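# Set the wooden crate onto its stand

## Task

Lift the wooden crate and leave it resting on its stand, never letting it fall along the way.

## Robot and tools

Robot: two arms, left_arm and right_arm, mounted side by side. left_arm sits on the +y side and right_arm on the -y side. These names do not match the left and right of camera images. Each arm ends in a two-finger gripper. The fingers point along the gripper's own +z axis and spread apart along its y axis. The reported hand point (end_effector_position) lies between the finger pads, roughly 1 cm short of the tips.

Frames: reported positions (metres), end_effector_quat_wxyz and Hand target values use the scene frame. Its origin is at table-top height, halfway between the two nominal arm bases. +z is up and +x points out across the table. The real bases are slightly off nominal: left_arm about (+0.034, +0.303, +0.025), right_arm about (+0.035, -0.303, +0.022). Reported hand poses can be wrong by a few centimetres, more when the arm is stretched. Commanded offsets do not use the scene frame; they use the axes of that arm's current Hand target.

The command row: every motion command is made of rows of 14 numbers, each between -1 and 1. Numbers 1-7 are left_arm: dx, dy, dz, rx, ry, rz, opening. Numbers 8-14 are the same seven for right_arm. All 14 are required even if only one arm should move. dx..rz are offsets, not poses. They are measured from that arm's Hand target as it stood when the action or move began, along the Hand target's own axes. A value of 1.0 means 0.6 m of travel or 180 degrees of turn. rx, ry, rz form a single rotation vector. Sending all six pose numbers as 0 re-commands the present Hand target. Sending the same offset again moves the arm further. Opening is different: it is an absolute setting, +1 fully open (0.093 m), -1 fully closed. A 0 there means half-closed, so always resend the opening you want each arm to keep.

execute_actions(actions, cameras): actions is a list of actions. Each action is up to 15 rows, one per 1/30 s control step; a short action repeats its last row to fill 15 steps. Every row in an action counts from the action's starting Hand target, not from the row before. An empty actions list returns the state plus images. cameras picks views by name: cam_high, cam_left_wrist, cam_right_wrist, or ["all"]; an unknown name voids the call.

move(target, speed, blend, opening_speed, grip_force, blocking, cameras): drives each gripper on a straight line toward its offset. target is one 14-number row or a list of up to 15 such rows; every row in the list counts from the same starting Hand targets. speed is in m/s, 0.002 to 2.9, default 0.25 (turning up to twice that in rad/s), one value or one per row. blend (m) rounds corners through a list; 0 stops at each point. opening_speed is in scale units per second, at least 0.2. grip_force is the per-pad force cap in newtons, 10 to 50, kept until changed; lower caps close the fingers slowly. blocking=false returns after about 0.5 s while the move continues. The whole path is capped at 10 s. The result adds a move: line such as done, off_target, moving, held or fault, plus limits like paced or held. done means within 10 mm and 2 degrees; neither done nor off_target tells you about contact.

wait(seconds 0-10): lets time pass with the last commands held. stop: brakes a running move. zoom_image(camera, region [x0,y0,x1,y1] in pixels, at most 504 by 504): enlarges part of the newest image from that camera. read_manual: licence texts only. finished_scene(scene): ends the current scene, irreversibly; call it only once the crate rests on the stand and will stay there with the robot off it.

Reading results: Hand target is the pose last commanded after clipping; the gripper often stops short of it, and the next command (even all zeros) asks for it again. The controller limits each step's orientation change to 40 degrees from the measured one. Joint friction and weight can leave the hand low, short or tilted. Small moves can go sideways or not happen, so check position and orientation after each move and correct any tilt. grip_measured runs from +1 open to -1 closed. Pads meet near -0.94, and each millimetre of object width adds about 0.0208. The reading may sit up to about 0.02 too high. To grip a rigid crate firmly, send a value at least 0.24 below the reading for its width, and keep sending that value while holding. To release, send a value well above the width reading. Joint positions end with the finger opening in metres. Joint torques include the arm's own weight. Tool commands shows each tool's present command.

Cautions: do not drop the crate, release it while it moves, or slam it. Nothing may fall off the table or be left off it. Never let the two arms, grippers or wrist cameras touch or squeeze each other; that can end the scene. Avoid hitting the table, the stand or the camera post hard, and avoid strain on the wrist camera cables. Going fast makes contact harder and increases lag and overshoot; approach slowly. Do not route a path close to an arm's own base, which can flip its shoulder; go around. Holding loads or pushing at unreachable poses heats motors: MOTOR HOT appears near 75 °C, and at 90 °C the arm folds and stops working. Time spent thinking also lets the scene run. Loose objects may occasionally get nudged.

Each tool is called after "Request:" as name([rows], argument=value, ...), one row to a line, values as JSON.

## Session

Request:
execute_actions(actions=[])

Request:
zoom_image(camera="cam_high", region=[220, 80, 460, 340])

Scene clock: 0.00 s.
left_arm: end_effector_position=(+0.4217, +0.3170, +0.1073) grip_measured=+1.000 end_effector_quat_wxyz=(+0.563, -0.034, +0.825, +0.025) | right_arm: end_effector_position=(+0.4060, -0.3217, +0.0962) grip_measured=+1.000 end_effector_quat_wxyz=(+0.551, +0.040, +0.830, -0.078)
Joint positions: left_arm=[0.024 1.561 0.362 0.825 -0.079 -0.028 0.093] | right_arm=[0.052 1.534 0.311 0.824 0.216 -0.002 0.093]
Joint velocities: within noise
Joint torques (N m): no reading
Motor temperatures (°C): left_arm=[29 29 34 30 28 26 28] | right_arm=[33 29 31 31 27 25 29]
Heat: left arm: 34 °C; right arm: 33 °C.
Hand target: left_arm +0.4285, +0.3163, +0.1229; +0.583, -0.036, +0.811, +0.021 | right_arm +0.4110, -0.3208, +0.1061; +0.564, +0.042, +0.822, -0.073
Tool commands: left_gripper/opening=+1.0 right_gripper/opening=+1.0

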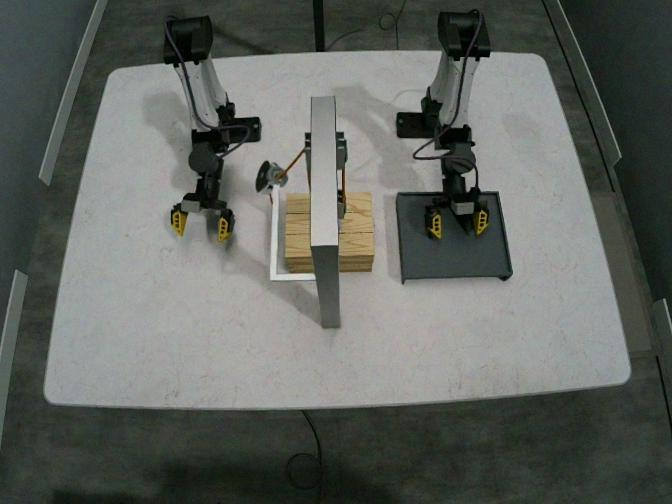

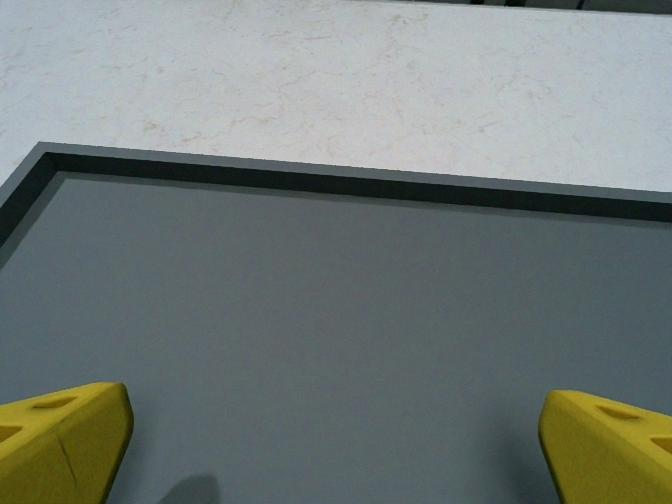

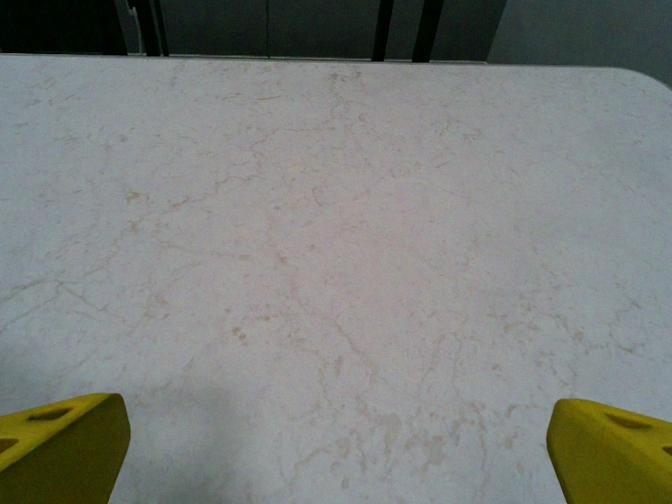

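Scaled by 1.938 from the camera's 672x504 image, which has a finer 960x720 frame.

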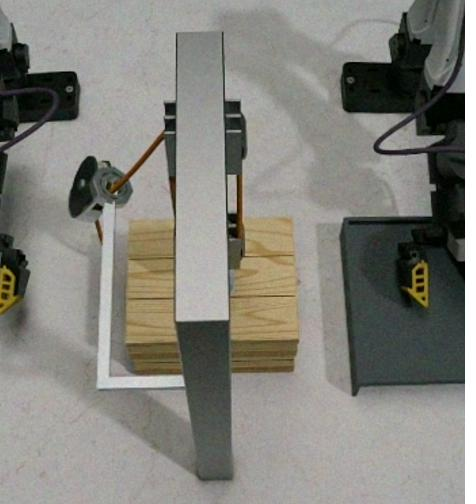

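Request:
move(target=[-0.0068, 0.2328, 0.0297, 0.0864, 0.3976, -0.0276, 1, -0.026, 0.1133, -0.185, -0.4637, -0.1108, -0.0657, 1], cameras=["all"], speed=0.25)

Scene clock: 22.03 s.
left_arm: end_effector_position=(+0.4354, +0.4536, +0.1133) grip_measured=+1.000 end_effector_quat_wxyz=(-0.001, -0.006, +0.991, -0.133) | right_arm: end_effector_position=(+0.3257, -0.2351, +0.1468) grip_measured=+1.000 end_effector_quat_wxyz=(+0.573, -0.382, +0.596, +0.413)
Joint positions: left_arm=[0.475 2.339 2.183 -1.534 0.24 0.455 0.093] | right_arm=[-0.366 1.694 0.407 0.846 -1.565 -0.385 0.093]
Joint torques (N m): left_arm=[0.12 -10.56 8.5 -0.22 0.05 0.23] | right_arm=[0.7 -5.76 4.6 1.8 -0.58 -0.22]
Motor temperatures (°C): left_arm=[29 31 36 33 28 26 28] | right_arm=[33 31 33 36 27 25 29]
Heat: left arm: 36 °C; right arm: 36 °C.
Hand target: left_arm +0.4351, +0.4570, +0.1202; +0.000, +0.000, +0.992, -0.130 | right_arm +0.3247, -0.2350, +0.1549; +0.561, -0.431, +0.561, +0.430
Off the commanded pose: left_arm 0.008 m, 1 deg | right_arm 0.008 m, 7 deg.
joint sent to its limit (right arm) — joint 5 (wrist yaw), lower limit. The joint targets are off in position and orientation.
move: off_target (right_arm)

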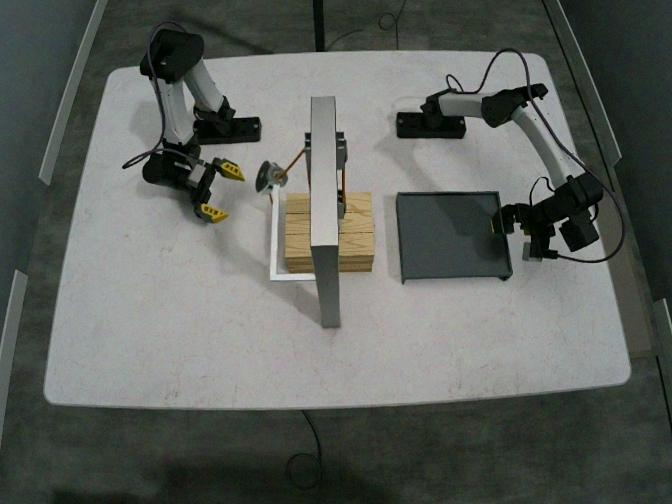

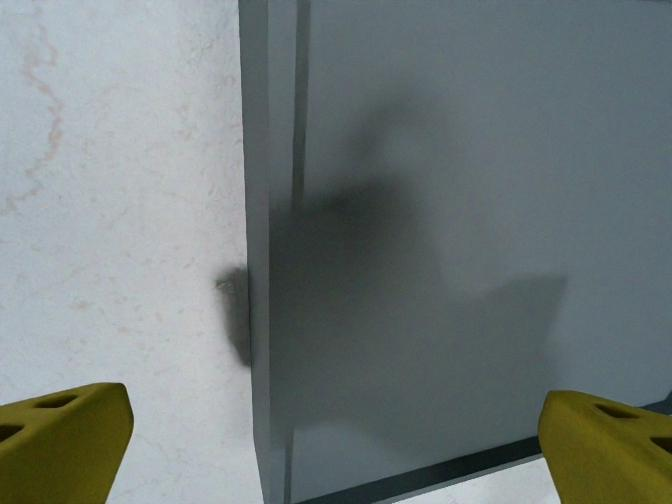

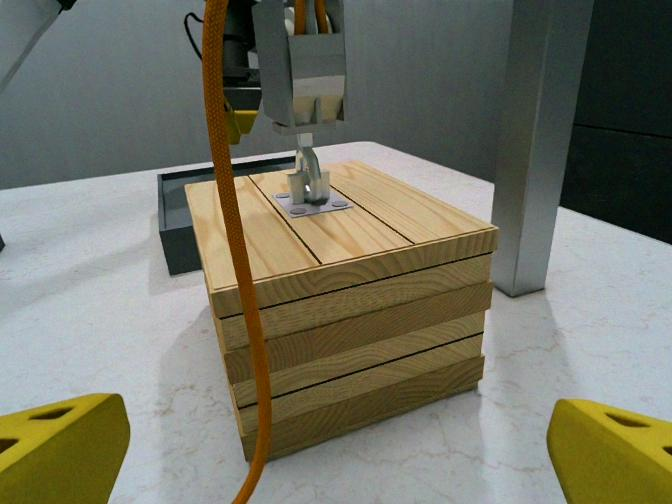

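Request:
move(target=[-0.0083, 0.0288, 0.0908, 0, 0, 0, 1, 0.0083, 0.0306, 0.1868, 0, 0, 0, 1], cameras=["all"], speed=0.12)

Scene clock: 39.30 s.
left_arm: end_effector_position=(+0.4404, +0.4561, +0.0644) grip_measured=+1.000 end_effector_quat_wxyz=(-0.002, -0.006, +0.991, -0.134) | right_arm: end_effector_position=(+0.3335, -0.1239, +0.1406) grip_measured=+1.000 end_effector_quat_wxyz=(+0.534, -0.419, +0.584, +0.445)
Joint positions: left_arm=[0.475 2.371 2.045 -1.365 0.24 0.455 0.093] | right_arm=[0.067 1.847 0.407 1.334 -1.255 -0.029 0.093]
Joint torques (N m): left_arm=[-0.06 -11.03 5.14 0.11 0.05 0.23] | right_arm=[0.8 -4.94 3.47 2.82 0.02 -0.03]
Motor temperatures (°C): left_arm=[29 36 37 31 28 26 28] | right_arm=[32 31 34 36 27 25 29]
Heat: left arm: 37 °C; right arm: 36 °C.
Hand target: left_arm +0.4401, +0.4597, +0.0631; +0.000, +0.000, +0.992, -0.130 | right_arm +0.3360, -0.1220, +0.1498; +0.561, -0.431, +0.561, +0.430
Off the commanded pose: left_arm 0.004 m, 1 deg | right_arm 0.010 m, 5 deg.
move: off_target (right_arm)

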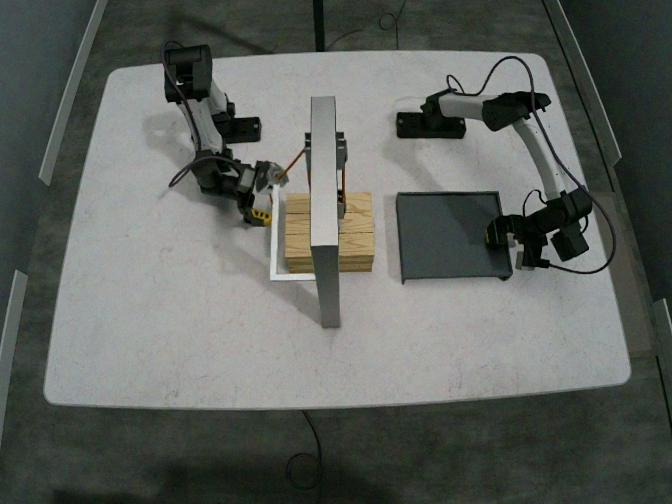

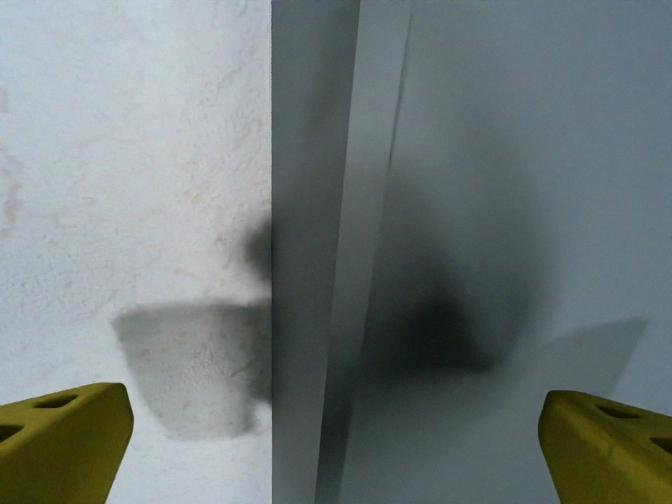

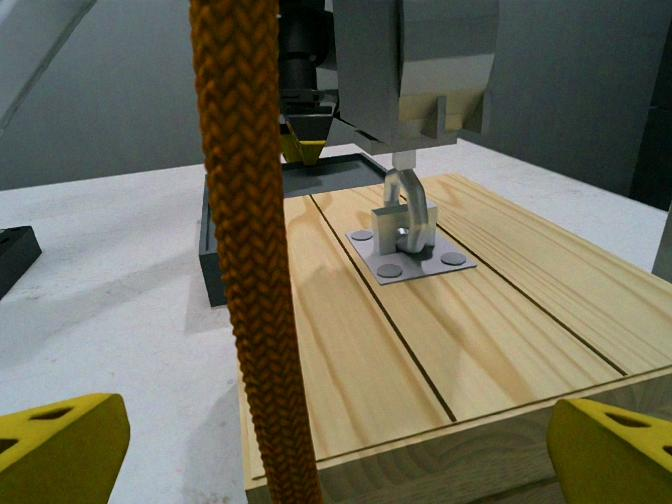

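Request:
move([
  [0, 0, 0, 0, 0, 0, 1, 0, 0.0133, 0, 0, 0, 0, 1],
  [0, 0, 0, 0, 0, 0, -1, 0, 0.0133, 0, 0, 0, 0, -1],
], cameras=["cam_left_wrist","cam_right_wrist"], speed=0.1, opening_speed=1.5)

Scene clock: 46.90 s.
left_arm: end_effector_position=(+0.4405, +0.4580, +0.0636) grip_measured=-0.939 end_effector_quat_wxyz=(-0.002, +0.010, +0.992, -0.125) | right_arm: end_effector_position=(+0.3266, -0.1203, +0.1371) grip_measured=-0.969 end_effector_quat_wxyz=(+0.529, -0.418, +0.586, +0.449)
Joint positions: left_arm=[0.472 2.371 2.045 -1.361 0.221 0.483 0] | right_arm=[0.082 1.847 0.383 1.349 -1.244 -0.025 0]
Joint torques (N m): left_arm=[0.01 -11.08 5.15 0.08 0.21 0.06] | right_arm=[0.68 -5.97 2.85 2.91 0.02 -0.05]
Heat: left arm: 37 °C; right arm: 39 °C.
Hand target: left_arm +0.4401, +0.4597, +0.0631; +0.000, +0.000, +0.992, -0.130 | right_arm +0.3283, -0.1199, +0.1498; +0.561, -0.431, +0.561, +0.430
Off the commanded pose: left_arm 0.002 m, 1 deg | right_arm 0.013 m, 5 deg.
move: off_target (right_arm); target 2's new opening was sent with right_arm's hand 0.013 m and 5 deg from that target
Images, in order (width x height): cam_left_wrist 672x504, cam_right_wrist 672x504.

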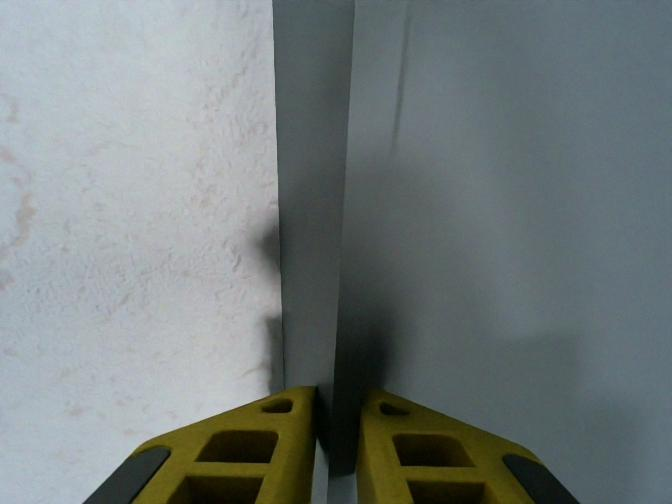

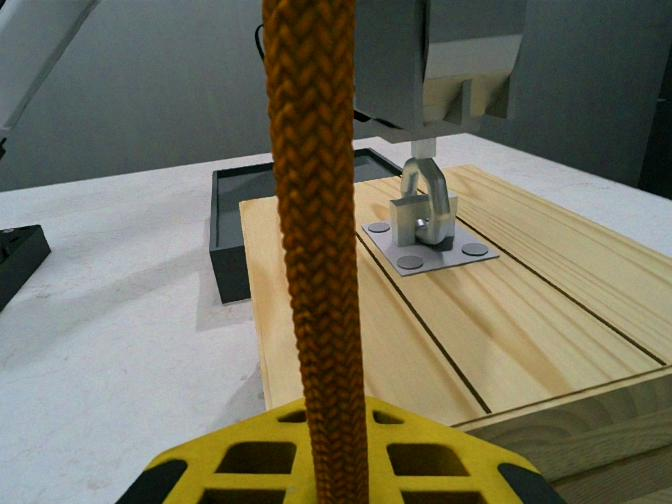

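Request:
move([
  [0,0,0,0,0,0,-1, 0.0325,-0.026,-0.1445,0,0,0,-1],
  [0,0,0,0,0,0,-1, 0.0657,-0.133,-0.2918,0.1667,0,0,-1],
  [0,0,0,0,0,0,-1, 0.0822,-0.261,-0.4473,0.2056,0,0,-1],
  [0,0,0,0,0,0,-1, 0.082,-0.3762,-0.5543,0.2056,0,0,-1],
], cameras=["all"], speed=0.1, blend=[0.03,0.03,0.03,0])

Scene clock: 67.00 s.
left_arm: end_effector_position=(+0.4405, +0.4580, +0.0636) grip_measured=-0.939 end_effector_quat_wxyz=(-0.002, +0.010, +0.992, -0.125) | right_arm: end_effector_position=(+0.4502, -0.4093, +0.1269) grip_measured=-0.969 end_effector_quat_wxyz=(+0.654, -0.363, +0.608, +0.267)
Joint positions: left_arm=[0.472 2.371 2.045 -1.361 0.221 0.483 0] | right_arm=[-0.649 2.301 1.018 1.465 -1.58 0.03 0]
Joint torques (N m): left_arm=[0.01 -11.08 5.14 0.09 0.21 0.06] | right_arm=[-11.85 -2.41 7.12 0.87 1.04 0.4]
Motor temperatures (°C): left_arm=[29 40 37 30 28 26 29] | right_arm=[35 32 33 41 28 25 30]
Heat: left arm: 40 °C; right arm: 41 °C.
Hand target: left_arm +0.4401, +0.4597, +0.0631; +0.000, +0.000, +0.992, -0.130 | right_arm +0.4603, -0.4996, +0.1009; +0.668, -0.230, +0.669, +0.230
Off the commanded pose: left_arm 0.002 m, 1 deg | right_arm 0.095 m, 17 deg.
move: off_target (right_arm)

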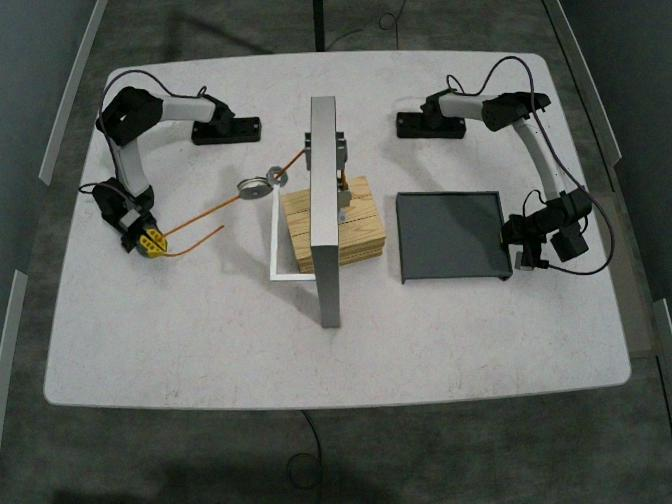

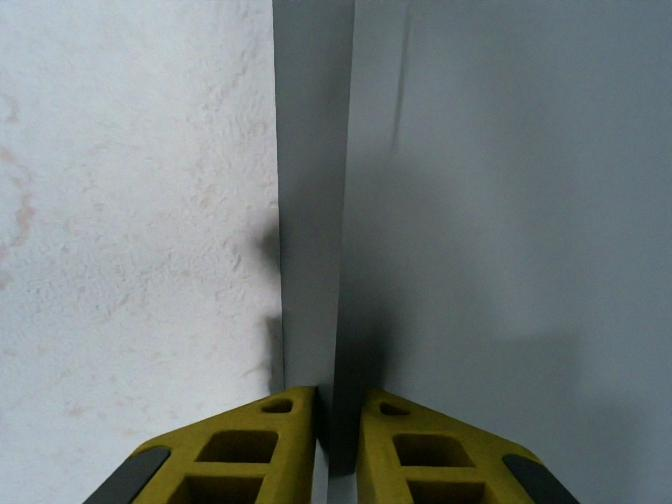

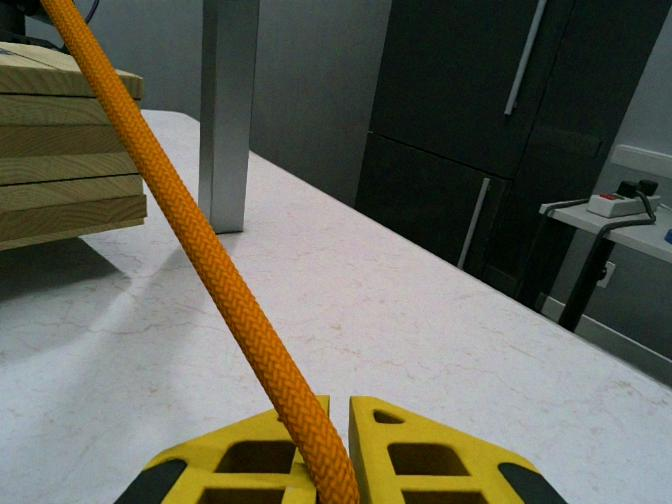

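Request:
move([
  [0,0,0,0,0,0,-1, 0.0172,-0.1431,-0.0064,-0.0222,0,0,-1],
  [0,-0.1127,0.0301,0,0,0,-1, 0.0682,-0.2531,-0.0292,-0.0222,0,0,-1],
], cameras=["cam_high"], speed=0.1, blend=[0.03,0])

Request:
zoom_image(camera="cam_high", region=[250, 140, 530, 300])

Scene clock: 73.63 s.
left_arm: end_effector_position=(+0.4403, +0.4184, +0.0630) grip_measured=-0.939 end_effector_quat_wxyz=(+0.001, +0.005, +0.996, -0.087) | right_arm: end_effector_position=(+0.5631, -0.5324, +0.1058) grip_measured=-0.969 end_effector_quat_wxyz=(+0.671, -0.383, +0.598, +0.212)
Joint positions: left_arm=[0.365 2.252 1.85 -1.227 0.165 0.356 0] | right_arm=[-0.702 2.935 2.159 1.459 -1.585 0.42 0]
Joint torques (N m): left_arm=[-2.43 -11.28 3.15 0.08 0.83 -0.16] | right_arm=[-11.88 -6.98 5.96 -0.42 0.42 0.52]
Heat: left arm: 41 °C; right arm: 39 °C.
Hand target: left_arm +0.4401, +0.3897, +0.0631; +0.000, +0.000, +0.992, -0.130 | right_arm +0.5399, -0.6301, +0.0601; +0.660, -0.254, +0.660, +0.253
Off the commanded pose: left_arm 0.029 m, 5 deg | right_arm 0.110 m, 17 deg.
move: off_target (left_arm, right_arm)
Images, in order (width x height): cam_high 672x504.

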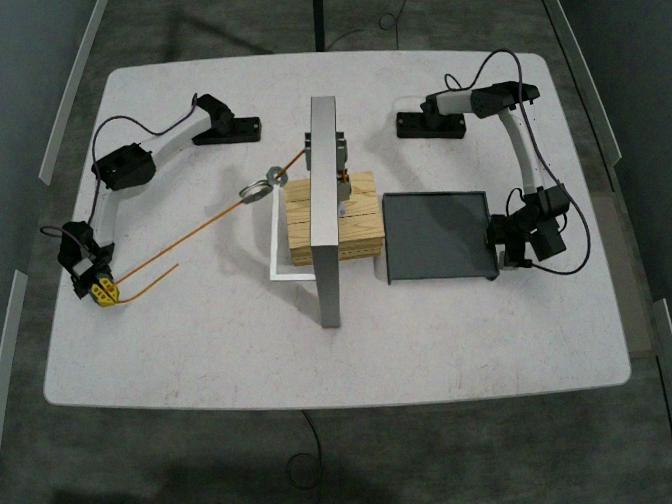

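Scaled by 1.800 from the camera's 672x504 image, which has a finer 960x720 frame.

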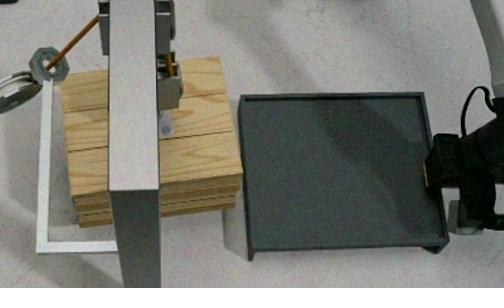

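Request:
move(target=[0.0317,-0.4025,0.1075,0,0,-0.0478,-1, 0,0,0,0,0,0,-1], cameras=["cam_high","cam_left_wrist"], speed=0.09)

Request:
zoom_image(camera="cam_high", region=[260, 150, 450, 300])

Scene clock: 97.47 s.
left_arm: end_effector_position=(+0.4243, +0.1672, +0.0648) grip_measured=-0.939 end_effector_quat_wxyz=(+0.002, -0.068, +0.993, -0.092) | right_arm: end_effector_position=(+0.5645, -0.5325, +0.1063) grip_measured=-0.969 end_effector_quat_wxyz=(+0.670, -0.381, +0.600, +0.215)
Joint positions: left_arm=[-0.242 2.095 1.604 -1.015 0.172 -0.408 0] | right_arm=[-0.7 2.944 2.179 1.459 -1.585 0.439 0]
Joint torques (N m): left_arm=[-2.73 -8.35 5.82 0.53 0.74 -0.3] | right_arm=[-12.03 -6.91 6 -0.3 0.39 0.52]
Motor temperatures (°C): left_arm=[30 46 36 30 29 27 30] | right_arm=[44 34 35 36 28 26 30]
Heat: left arm: 46 °C; right arm: 44 °C.
Hand target: left_arm +0.4211, +0.1397, +0.0630; -0.010, -0.074, +0.989, -0.130 | right_arm +0.5399, -0.6301, +0.0601; +0.660, -0.254, +0.660, +0.253
Off the commanded pose: left_arm 0.028 m, 5 deg | right_arm 0.111 m, 17 deg.
move: off_target (left_arm, right_arm)
Images, in order (width x height): cam_high 672x504, cam_left_wrist 672x504.

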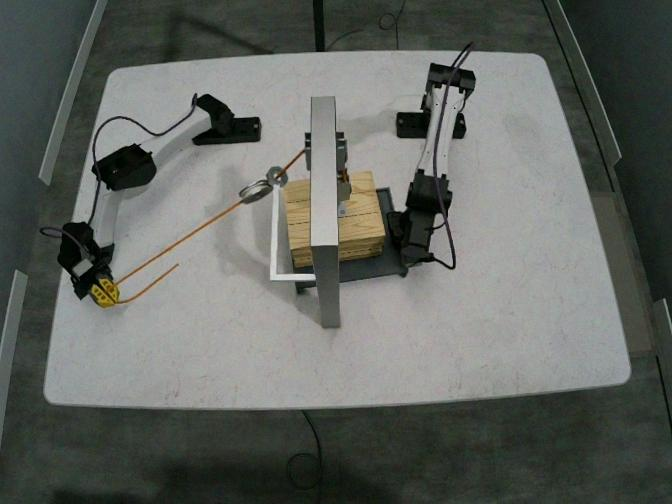

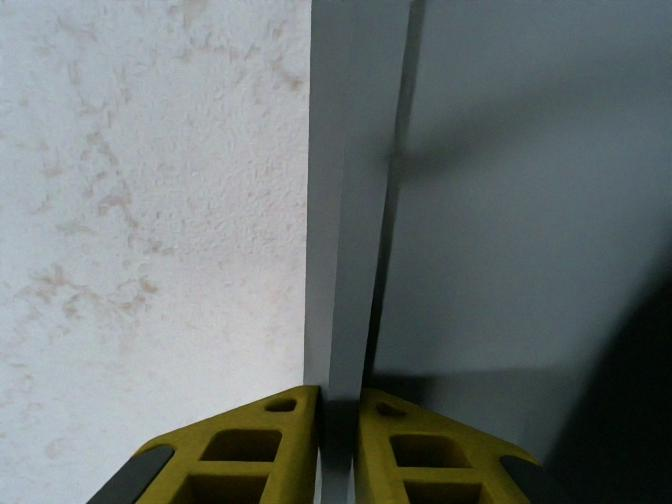

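Scaled by 2.653 from the camera's 672x504 image, which has a finer 960x720 frame.

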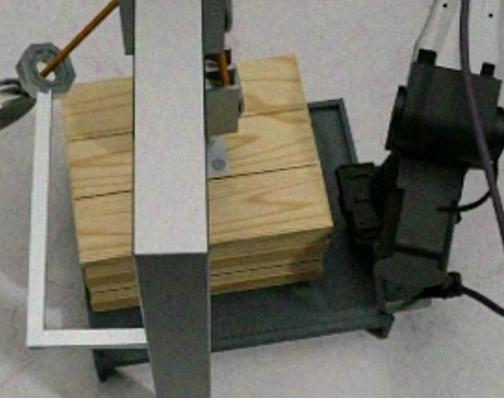

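Request:
move([
  [-0.0115,0.0422,-0.015,0,0,0,-1, 0,0,0,0,0,0,-1],
  [-0.0115,0.0422,-0.015,0,0,0,-0.5, 0,0,0,0,0,0,-1],
  [-0.0115,0.0422,-0.14,0,0,0,-0.5, 0,0,0,0,0,0,-1],
  [-0.0645,0.1565,-0.1597,0,0,0,-0.5, 0,0,0,0,0,0,-1],
  [-0.0678,0.1567,0.0042,0,0,0,-1, 0,0,0,0,0,0,-1],
], cameras=["cam_high","cam_left_wrist"], speed=[0.06,0.06,0.1,0.15,0.15], blend=[0,0,0.02,0.03,0])

Request:
zoom_image(camera="cam_high", region=[260, 150, 450, 300])

Scene clock: 118.77 s.
left_arm: end_effector_position=(+0.4423, +0.2372, +0.0329) grip_measured=-0.984 end_effector_quat_wxyz=(-0.019, -0.074, +0.990, -0.120) | right_arm: end_effector_position=(+0.5645, -0.5325, +0.1063) grip_measured=-0.969 end_effector_quat_wxyz=(+0.670, -0.381, +0.600, +0.215)
Joint positions: left_arm=[-0.038 2.195 1.623 -1.005 0.245 -0.21 0] | right_arm=[-0.7 2.944 2.179 1.459 -1.585 0.439 0]
Joint torques (N m): left_arm=[-0.51 -10.22 5.26 0.38 0.23 0.06] | right_arm=[-11.92 -6.94 5.94 -0.3 0.41 0.51]
Heat: left arm: 44 °C; right arm: 47 °C.
Hand target: left_arm +0.4473, +0.2348, +0.0350; -0.010, -0.074, +0.989, -0.130 | right_arm +0.5399, -0.6301, +0.0601; +0.660, -0.254, +0.660, +0.253
Off the commanded pose: left_arm 0.006 m, 2 deg | right_arm 0.111 m, 17 deg.
move: off_target (right_arm); target 2's new opening was sent with left_arm's hand 0.003 m and 3 deg from that target
Images, in order (width x height): cam_high 672x504, cam_left_wrist 672x504.

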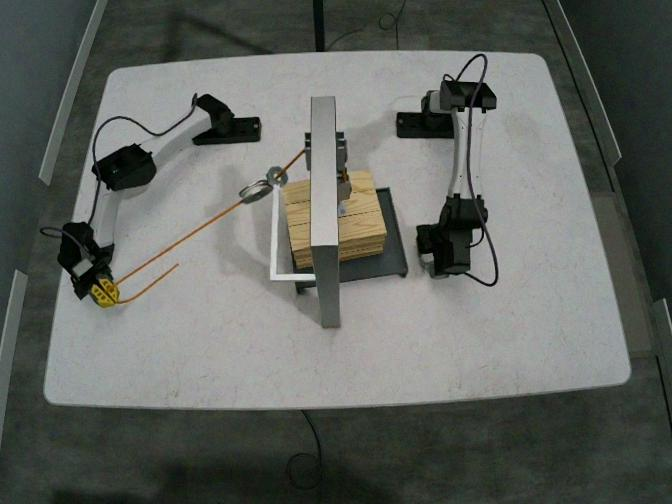

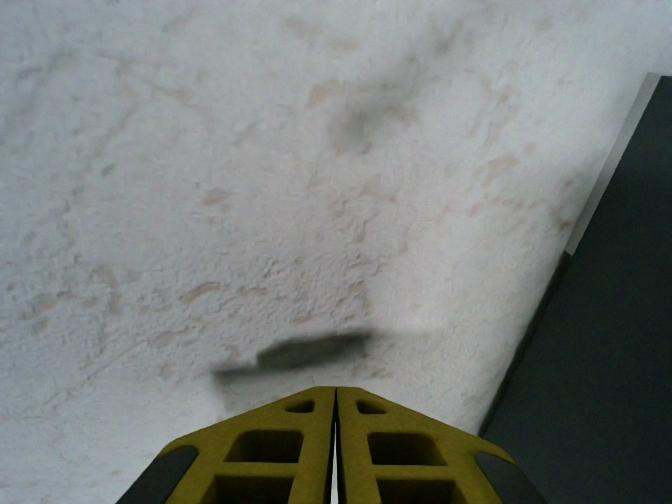

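Scaled by 2.653 from the camera's 672x504 image, which has a finer 960x720 frame.

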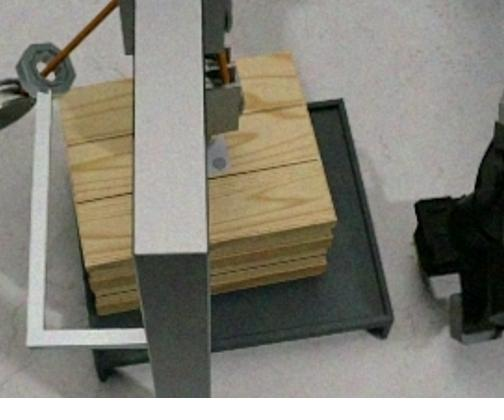

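Request:
move(target=[0.0295,-0.1451,0.0396,0,0,0,-1, 0,0,0,0,0,0,-1], cameras=["cam_high","cam_left_wrist"], speed=0.08)

Request:
zoom_image(camera="cam_high", region=[260, 150, 450, 300])

Scene clock: 123.13 s.
left_arm: end_effector_position=(+0.4323, +0.1625, +0.0331) grip_measured=-0.984 end_effector_quat_wxyz=(-0.024, -0.080, +0.991, -0.107) | right_arm: end_effector_position=(+0.5645, -0.5325, +0.1063) grip_measured=-0.969 end_effector_quat_wxyz=(+0.670, -0.381, +0.600, +0.215)
Joint positions: left_arm=[-0.23 2.2 1.635 -0.98 0.218 -0.417 0] | right_arm=[-0.7 2.944 2.179 1.459 -1.585 0.439 0]
Joint torques (N m): left_arm=[-1.92 -8.58 7.82 0.59 0.36 -0.01] | right_arm=[-11.95 -6.93 5.9 -0.31 0.4 0.53]
Heat: left arm: 45 °C; right arm: 48 °C.
Hand target: left_arm +0.4428, +0.1429, +0.0349; -0.010, -0.074, +0.989, -0.130 | right_arm +0.5399, -0.6301, +0.0601; +0.660, -0.254, +0.660, +0.253
Off the commanded pose: left_arm 0.022 m, 3 deg | right_arm 0.111 m, 17 deg.
move: off_target (left_arm, right_arm)
Images, in order (width x height): cam_high 672x504, cam_left_wrist 672x504.

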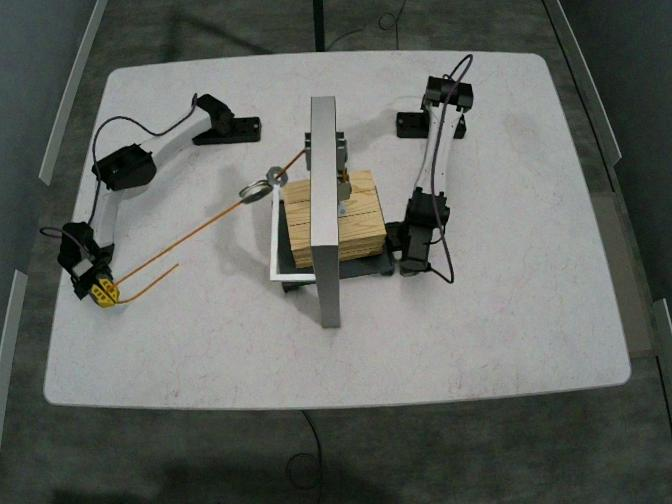

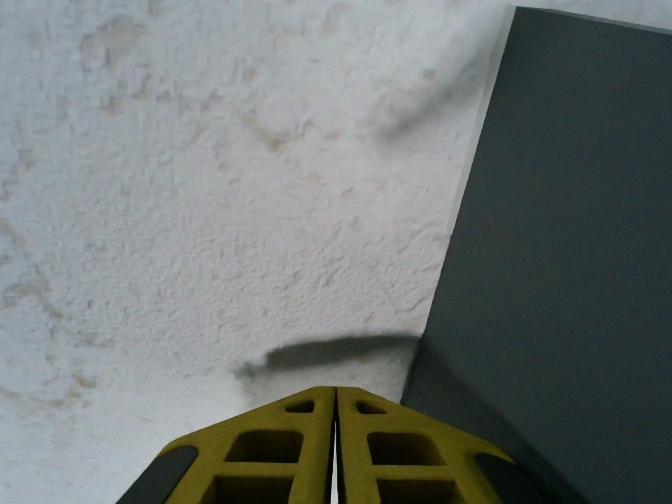

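Scaled by 2.653 from the camera's 672x504 image, which has a finer 960x720 frame.

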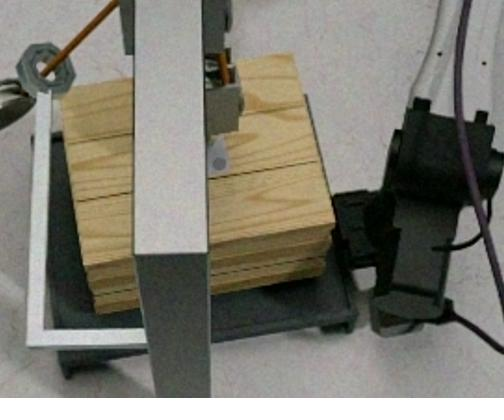

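Request:
move([
  [-0.0197,0.1295,-0.1042,0,0,0,-1, -0.0578,0.1731,0.0563,0,0,0,-1],
  [-0.0197,0.1295,-0.1042,0,0,0,-1, -0.066,0.3118,0.0962,0,0,0,-1],
], cameras=["cam_high","cam_right_wrist"], speed=0.07, blend=[0.03,0])

Request:
zoom_image(camera="cam_high", region=[260, 150, 450, 300])

Scene clock: 134.17 s.
left_arm: end_effector_position=(+0.4316, +0.2375, +0.0438) grip_measured=-0.984 end_effector_quat_wxyz=(-0.045, -0.085, +0.989, -0.116) | right_arm: end_effector_position=(+0.4471, -0.4192, +0.0927) grip_measured=-0.969 end_effector_quat_wxyz=(+0.630, -0.298, +0.642, +0.320)
Joint positions: left_arm=[-0.04 2.186 1.652 -1.092 0.243 -0.227 0] | right_arm=[-0.674 2.4 1.03 1.47 -1.583 0.136 0]
Joint torques (N m): left_arm=[0.06 -14.89 8.36 -0.07 0.24 0.21] | right_arm=[-3.34 -10.19 3.02 1.82 1.07 -0.2]
Heat: left arm: 46 °C; right arm: 48 °C.
Hand target: left_arm +0.4428, +0.2350, +0.0751; -0.010, -0.074, +0.989, -0.130 | right_arm +0.4577, -0.4524, +0.0996; +0.660, -0.254, +0.660, +0.253
Off the commanded pose: left_arm 0.033 m, 4 deg | right_arm 0.036 m, 10 deg.
move: off_target (left_arm, right_arm)
Images, in order (width x height): cam_high 672x504, cam_right_wrist 672x504.

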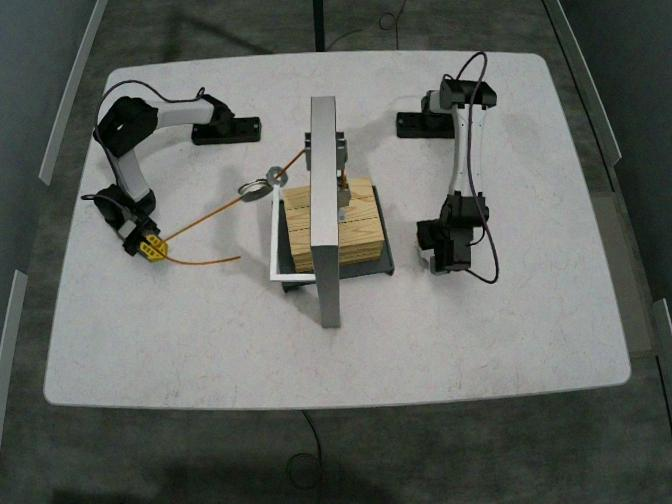

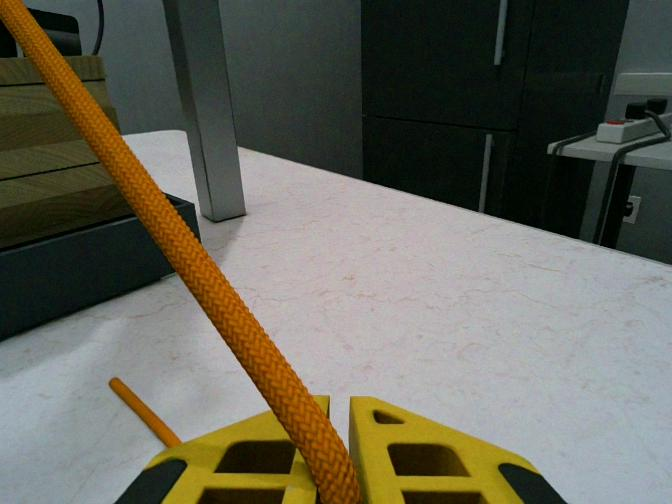

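Scaled by 2.653 from the camera's 672x504 image, which has a finer 960x720 frame.

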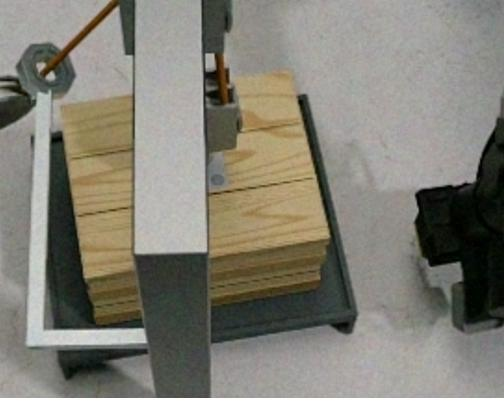

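Request:
move(target=[0,0,0,0,0,0,-1, -0.0167,0.2039,0.0598,0,0,0,-1], cameras=["cam_high","cam_right_wrist"], speed=0.06)

Request:
zoom_image(camera="cam_high", region=[260, 150, 450, 300])

Scene clock: 140.17 s.
left_arm: end_effector_position=(+0.4316, +0.2375, +0.0438) grip_measured=-0.984 end_effector_quat_wxyz=(-0.045, -0.085, +0.989, -0.116) | right_arm: end_effector_position=(+0.3986, -0.3375, +0.0892) grip_measured=-0.969 end_effector_quat_wxyz=(+0.624, -0.213, +0.690, +0.298)
Joint positions: left_arm=[-0.04 2.186 1.652 -1.092 0.243 -0.227 0] | right_arm=[-0.55 2.148 0.518 1.47 -1.297 -0.009 0]
Joint torques (N m): left_arm=[0.08 -14.89 8.36 -0.07 0.24 0.21] | right_arm=[0.65 -9.26 2.18 2.96 -0.02 -0.35]
Heat: left arm: 49 °C; right arm: 45 °C.
Hand target: left_arm +0.4428, +0.2350, +0.0751; -0.010, -0.074, +0.989, -0.130 | right_arm +0.4025, -0.3375, +0.1095; +0.660, -0.254, +0.660, +0.253
Off the commanded pose: left_arm 0.033 m, 4 deg | right_arm 0.021 m, 9 deg.
joint sent to its limit (right arm) — joint 4 (wrist pitch), upper limit. The joint targets are off in position, not in orientation.
move: off_target (left_arm, right_arm)
Images, in order (width x height): cam_high 672x504, cam_right_wrist 672x504.

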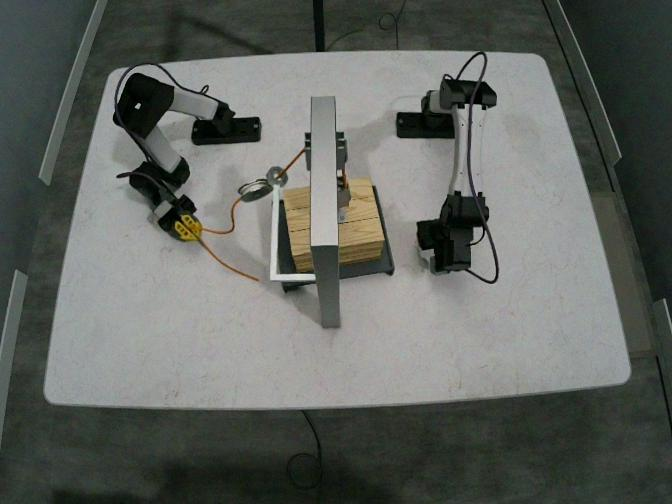

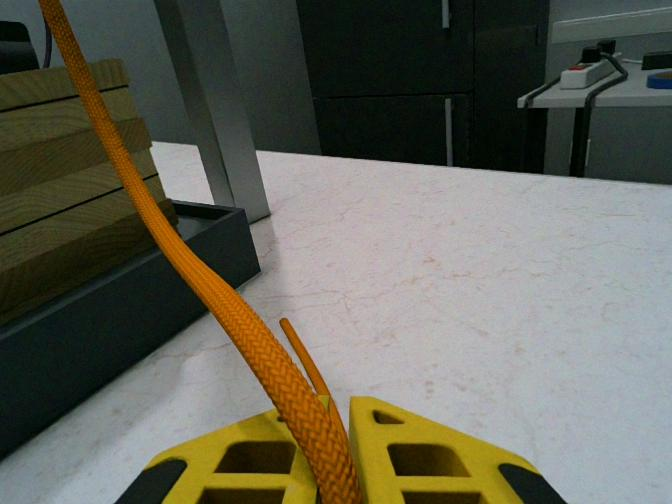

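Scaled by 2.653 from the camera's 672x504 image, which has a finer 960x720 frame.

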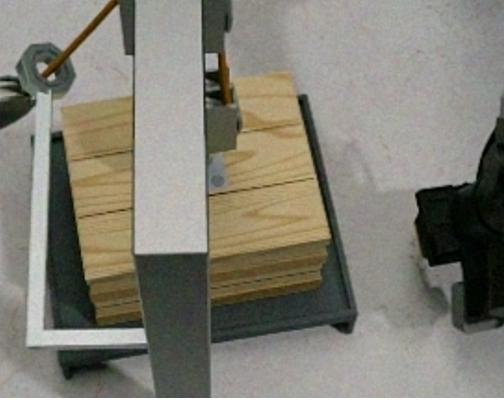

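Request:
move([
  [0,0,0,0,0,0,-1, 0.05,0,0,0,0,0,-1],
  [0,0,0,0,0,0,-1, 0.05,0,0,0,0,0,0.3],
  [0,0,0,0,0,0,-1, 0.0,0,-0.2,0,0,0,0.3],
], cameras=["all"], speed=0.1, opening_speed=1.0)

Request:
zoom_image(camera="cam_right_wrist", region=[0, 50, 240, 370])

Request:
zoom_image(camera="cam_high", region=[260, 150, 450, 300])

Scene clock: 148.83 s.
left_arm: end_effector_position=(+0.4316, +0.2375, +0.0438) grip_measured=-0.984 end_effector_quat_wxyz=(-0.045, -0.085, +0.989, -0.116) | right_arm: end_effector_position=(+0.3158, -0.4178, +0.1006) grip_measured=+0.298 end_effector_quat_wxyz=(+0.668, -0.182, +0.683, +0.230)
Joint positions: left_arm=[-0.04 2.186 1.652 -1.092 0.243 -0.227 0] | right_arm=[-0.972 2.071 0.393 1.458 -1.57 -0.149 0.059]
Joint torques (N m): left_arm=[0.08 -14.87 8.36 -0.08 0.24 0.21] | right_arm=[-0.09 -8.08 1.76 1.94 -0.41 -0.29]
Motor temperatures (°C): left_arm=[29 53 40 30 28 26 29] | right_arm=[43 36 34 40 28 25 31]
Heat: left arm: 53 °C; right arm: 43 °C.
Hand target: left_arm +0.4428, +0.2350, +0.0751; -0.010, -0.074, +0.989, -0.130 | right_arm +0.3133, -0.4178, +0.1096; +0.660, -0.254, +0.660, +0.253
Off the commanded pose: left_arm 0.033 m, 4 deg | right_arm 0.009 m, 9 deg.
joint sent to its limit (right arm) — joint 5 (wrist yaw), lower limit. The joint targets are off in orientation, not in position.
move: off_target (left_arm, right_arm); target 2's new opening was sent with right_arm's hand 0.015 m and 8 deg from that target

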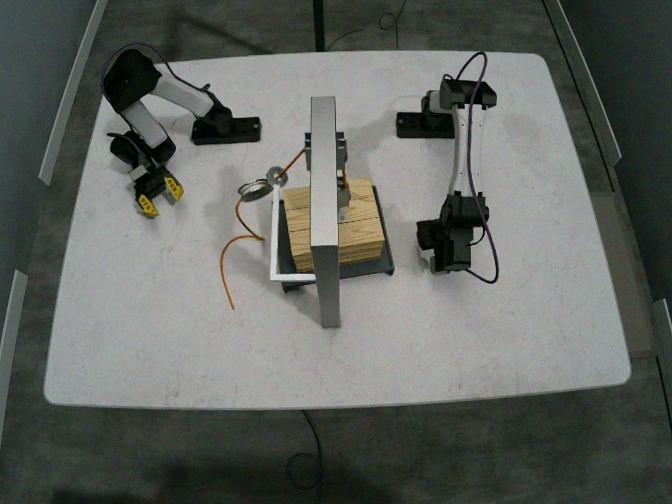

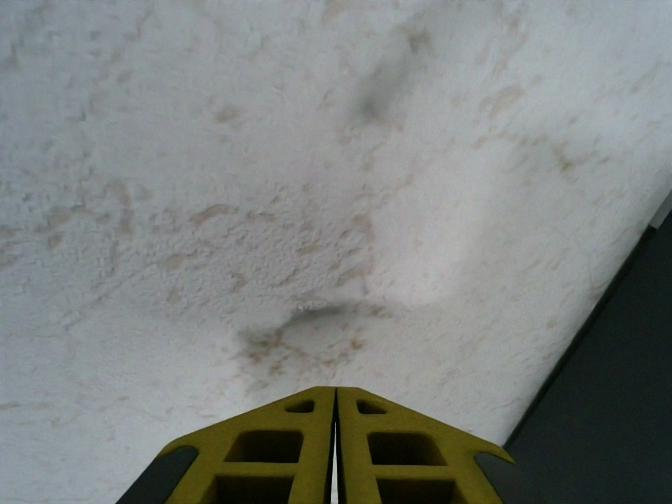

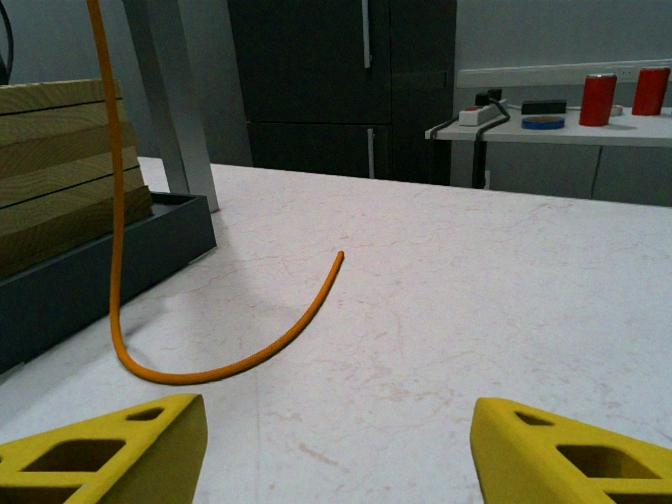

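Scaled by 1.575 from the camera's 672x504 image, which has a finer 960x720 frame.

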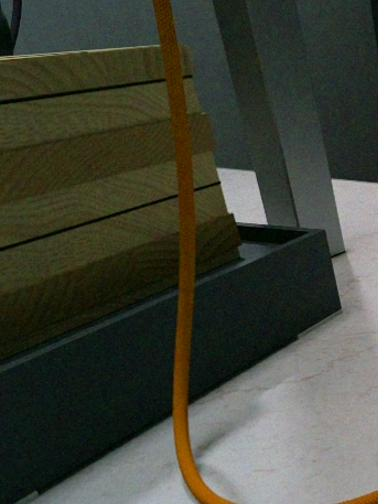

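Scaled by 2.653 from the camera's 672x504 image, which has a finer 960x720 frame.

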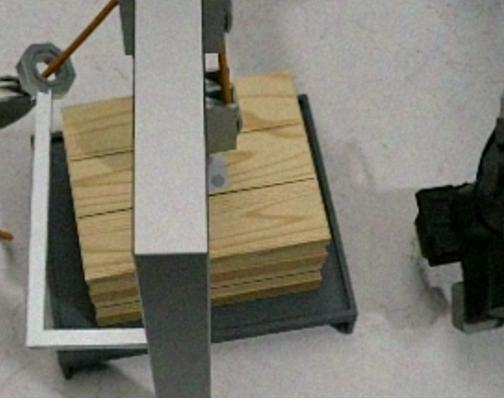

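Crate sits flat on the stand and the rope is slack, same as scene 1.

Request:
finished_scene(scene=2)

The scene is finished: the task was done.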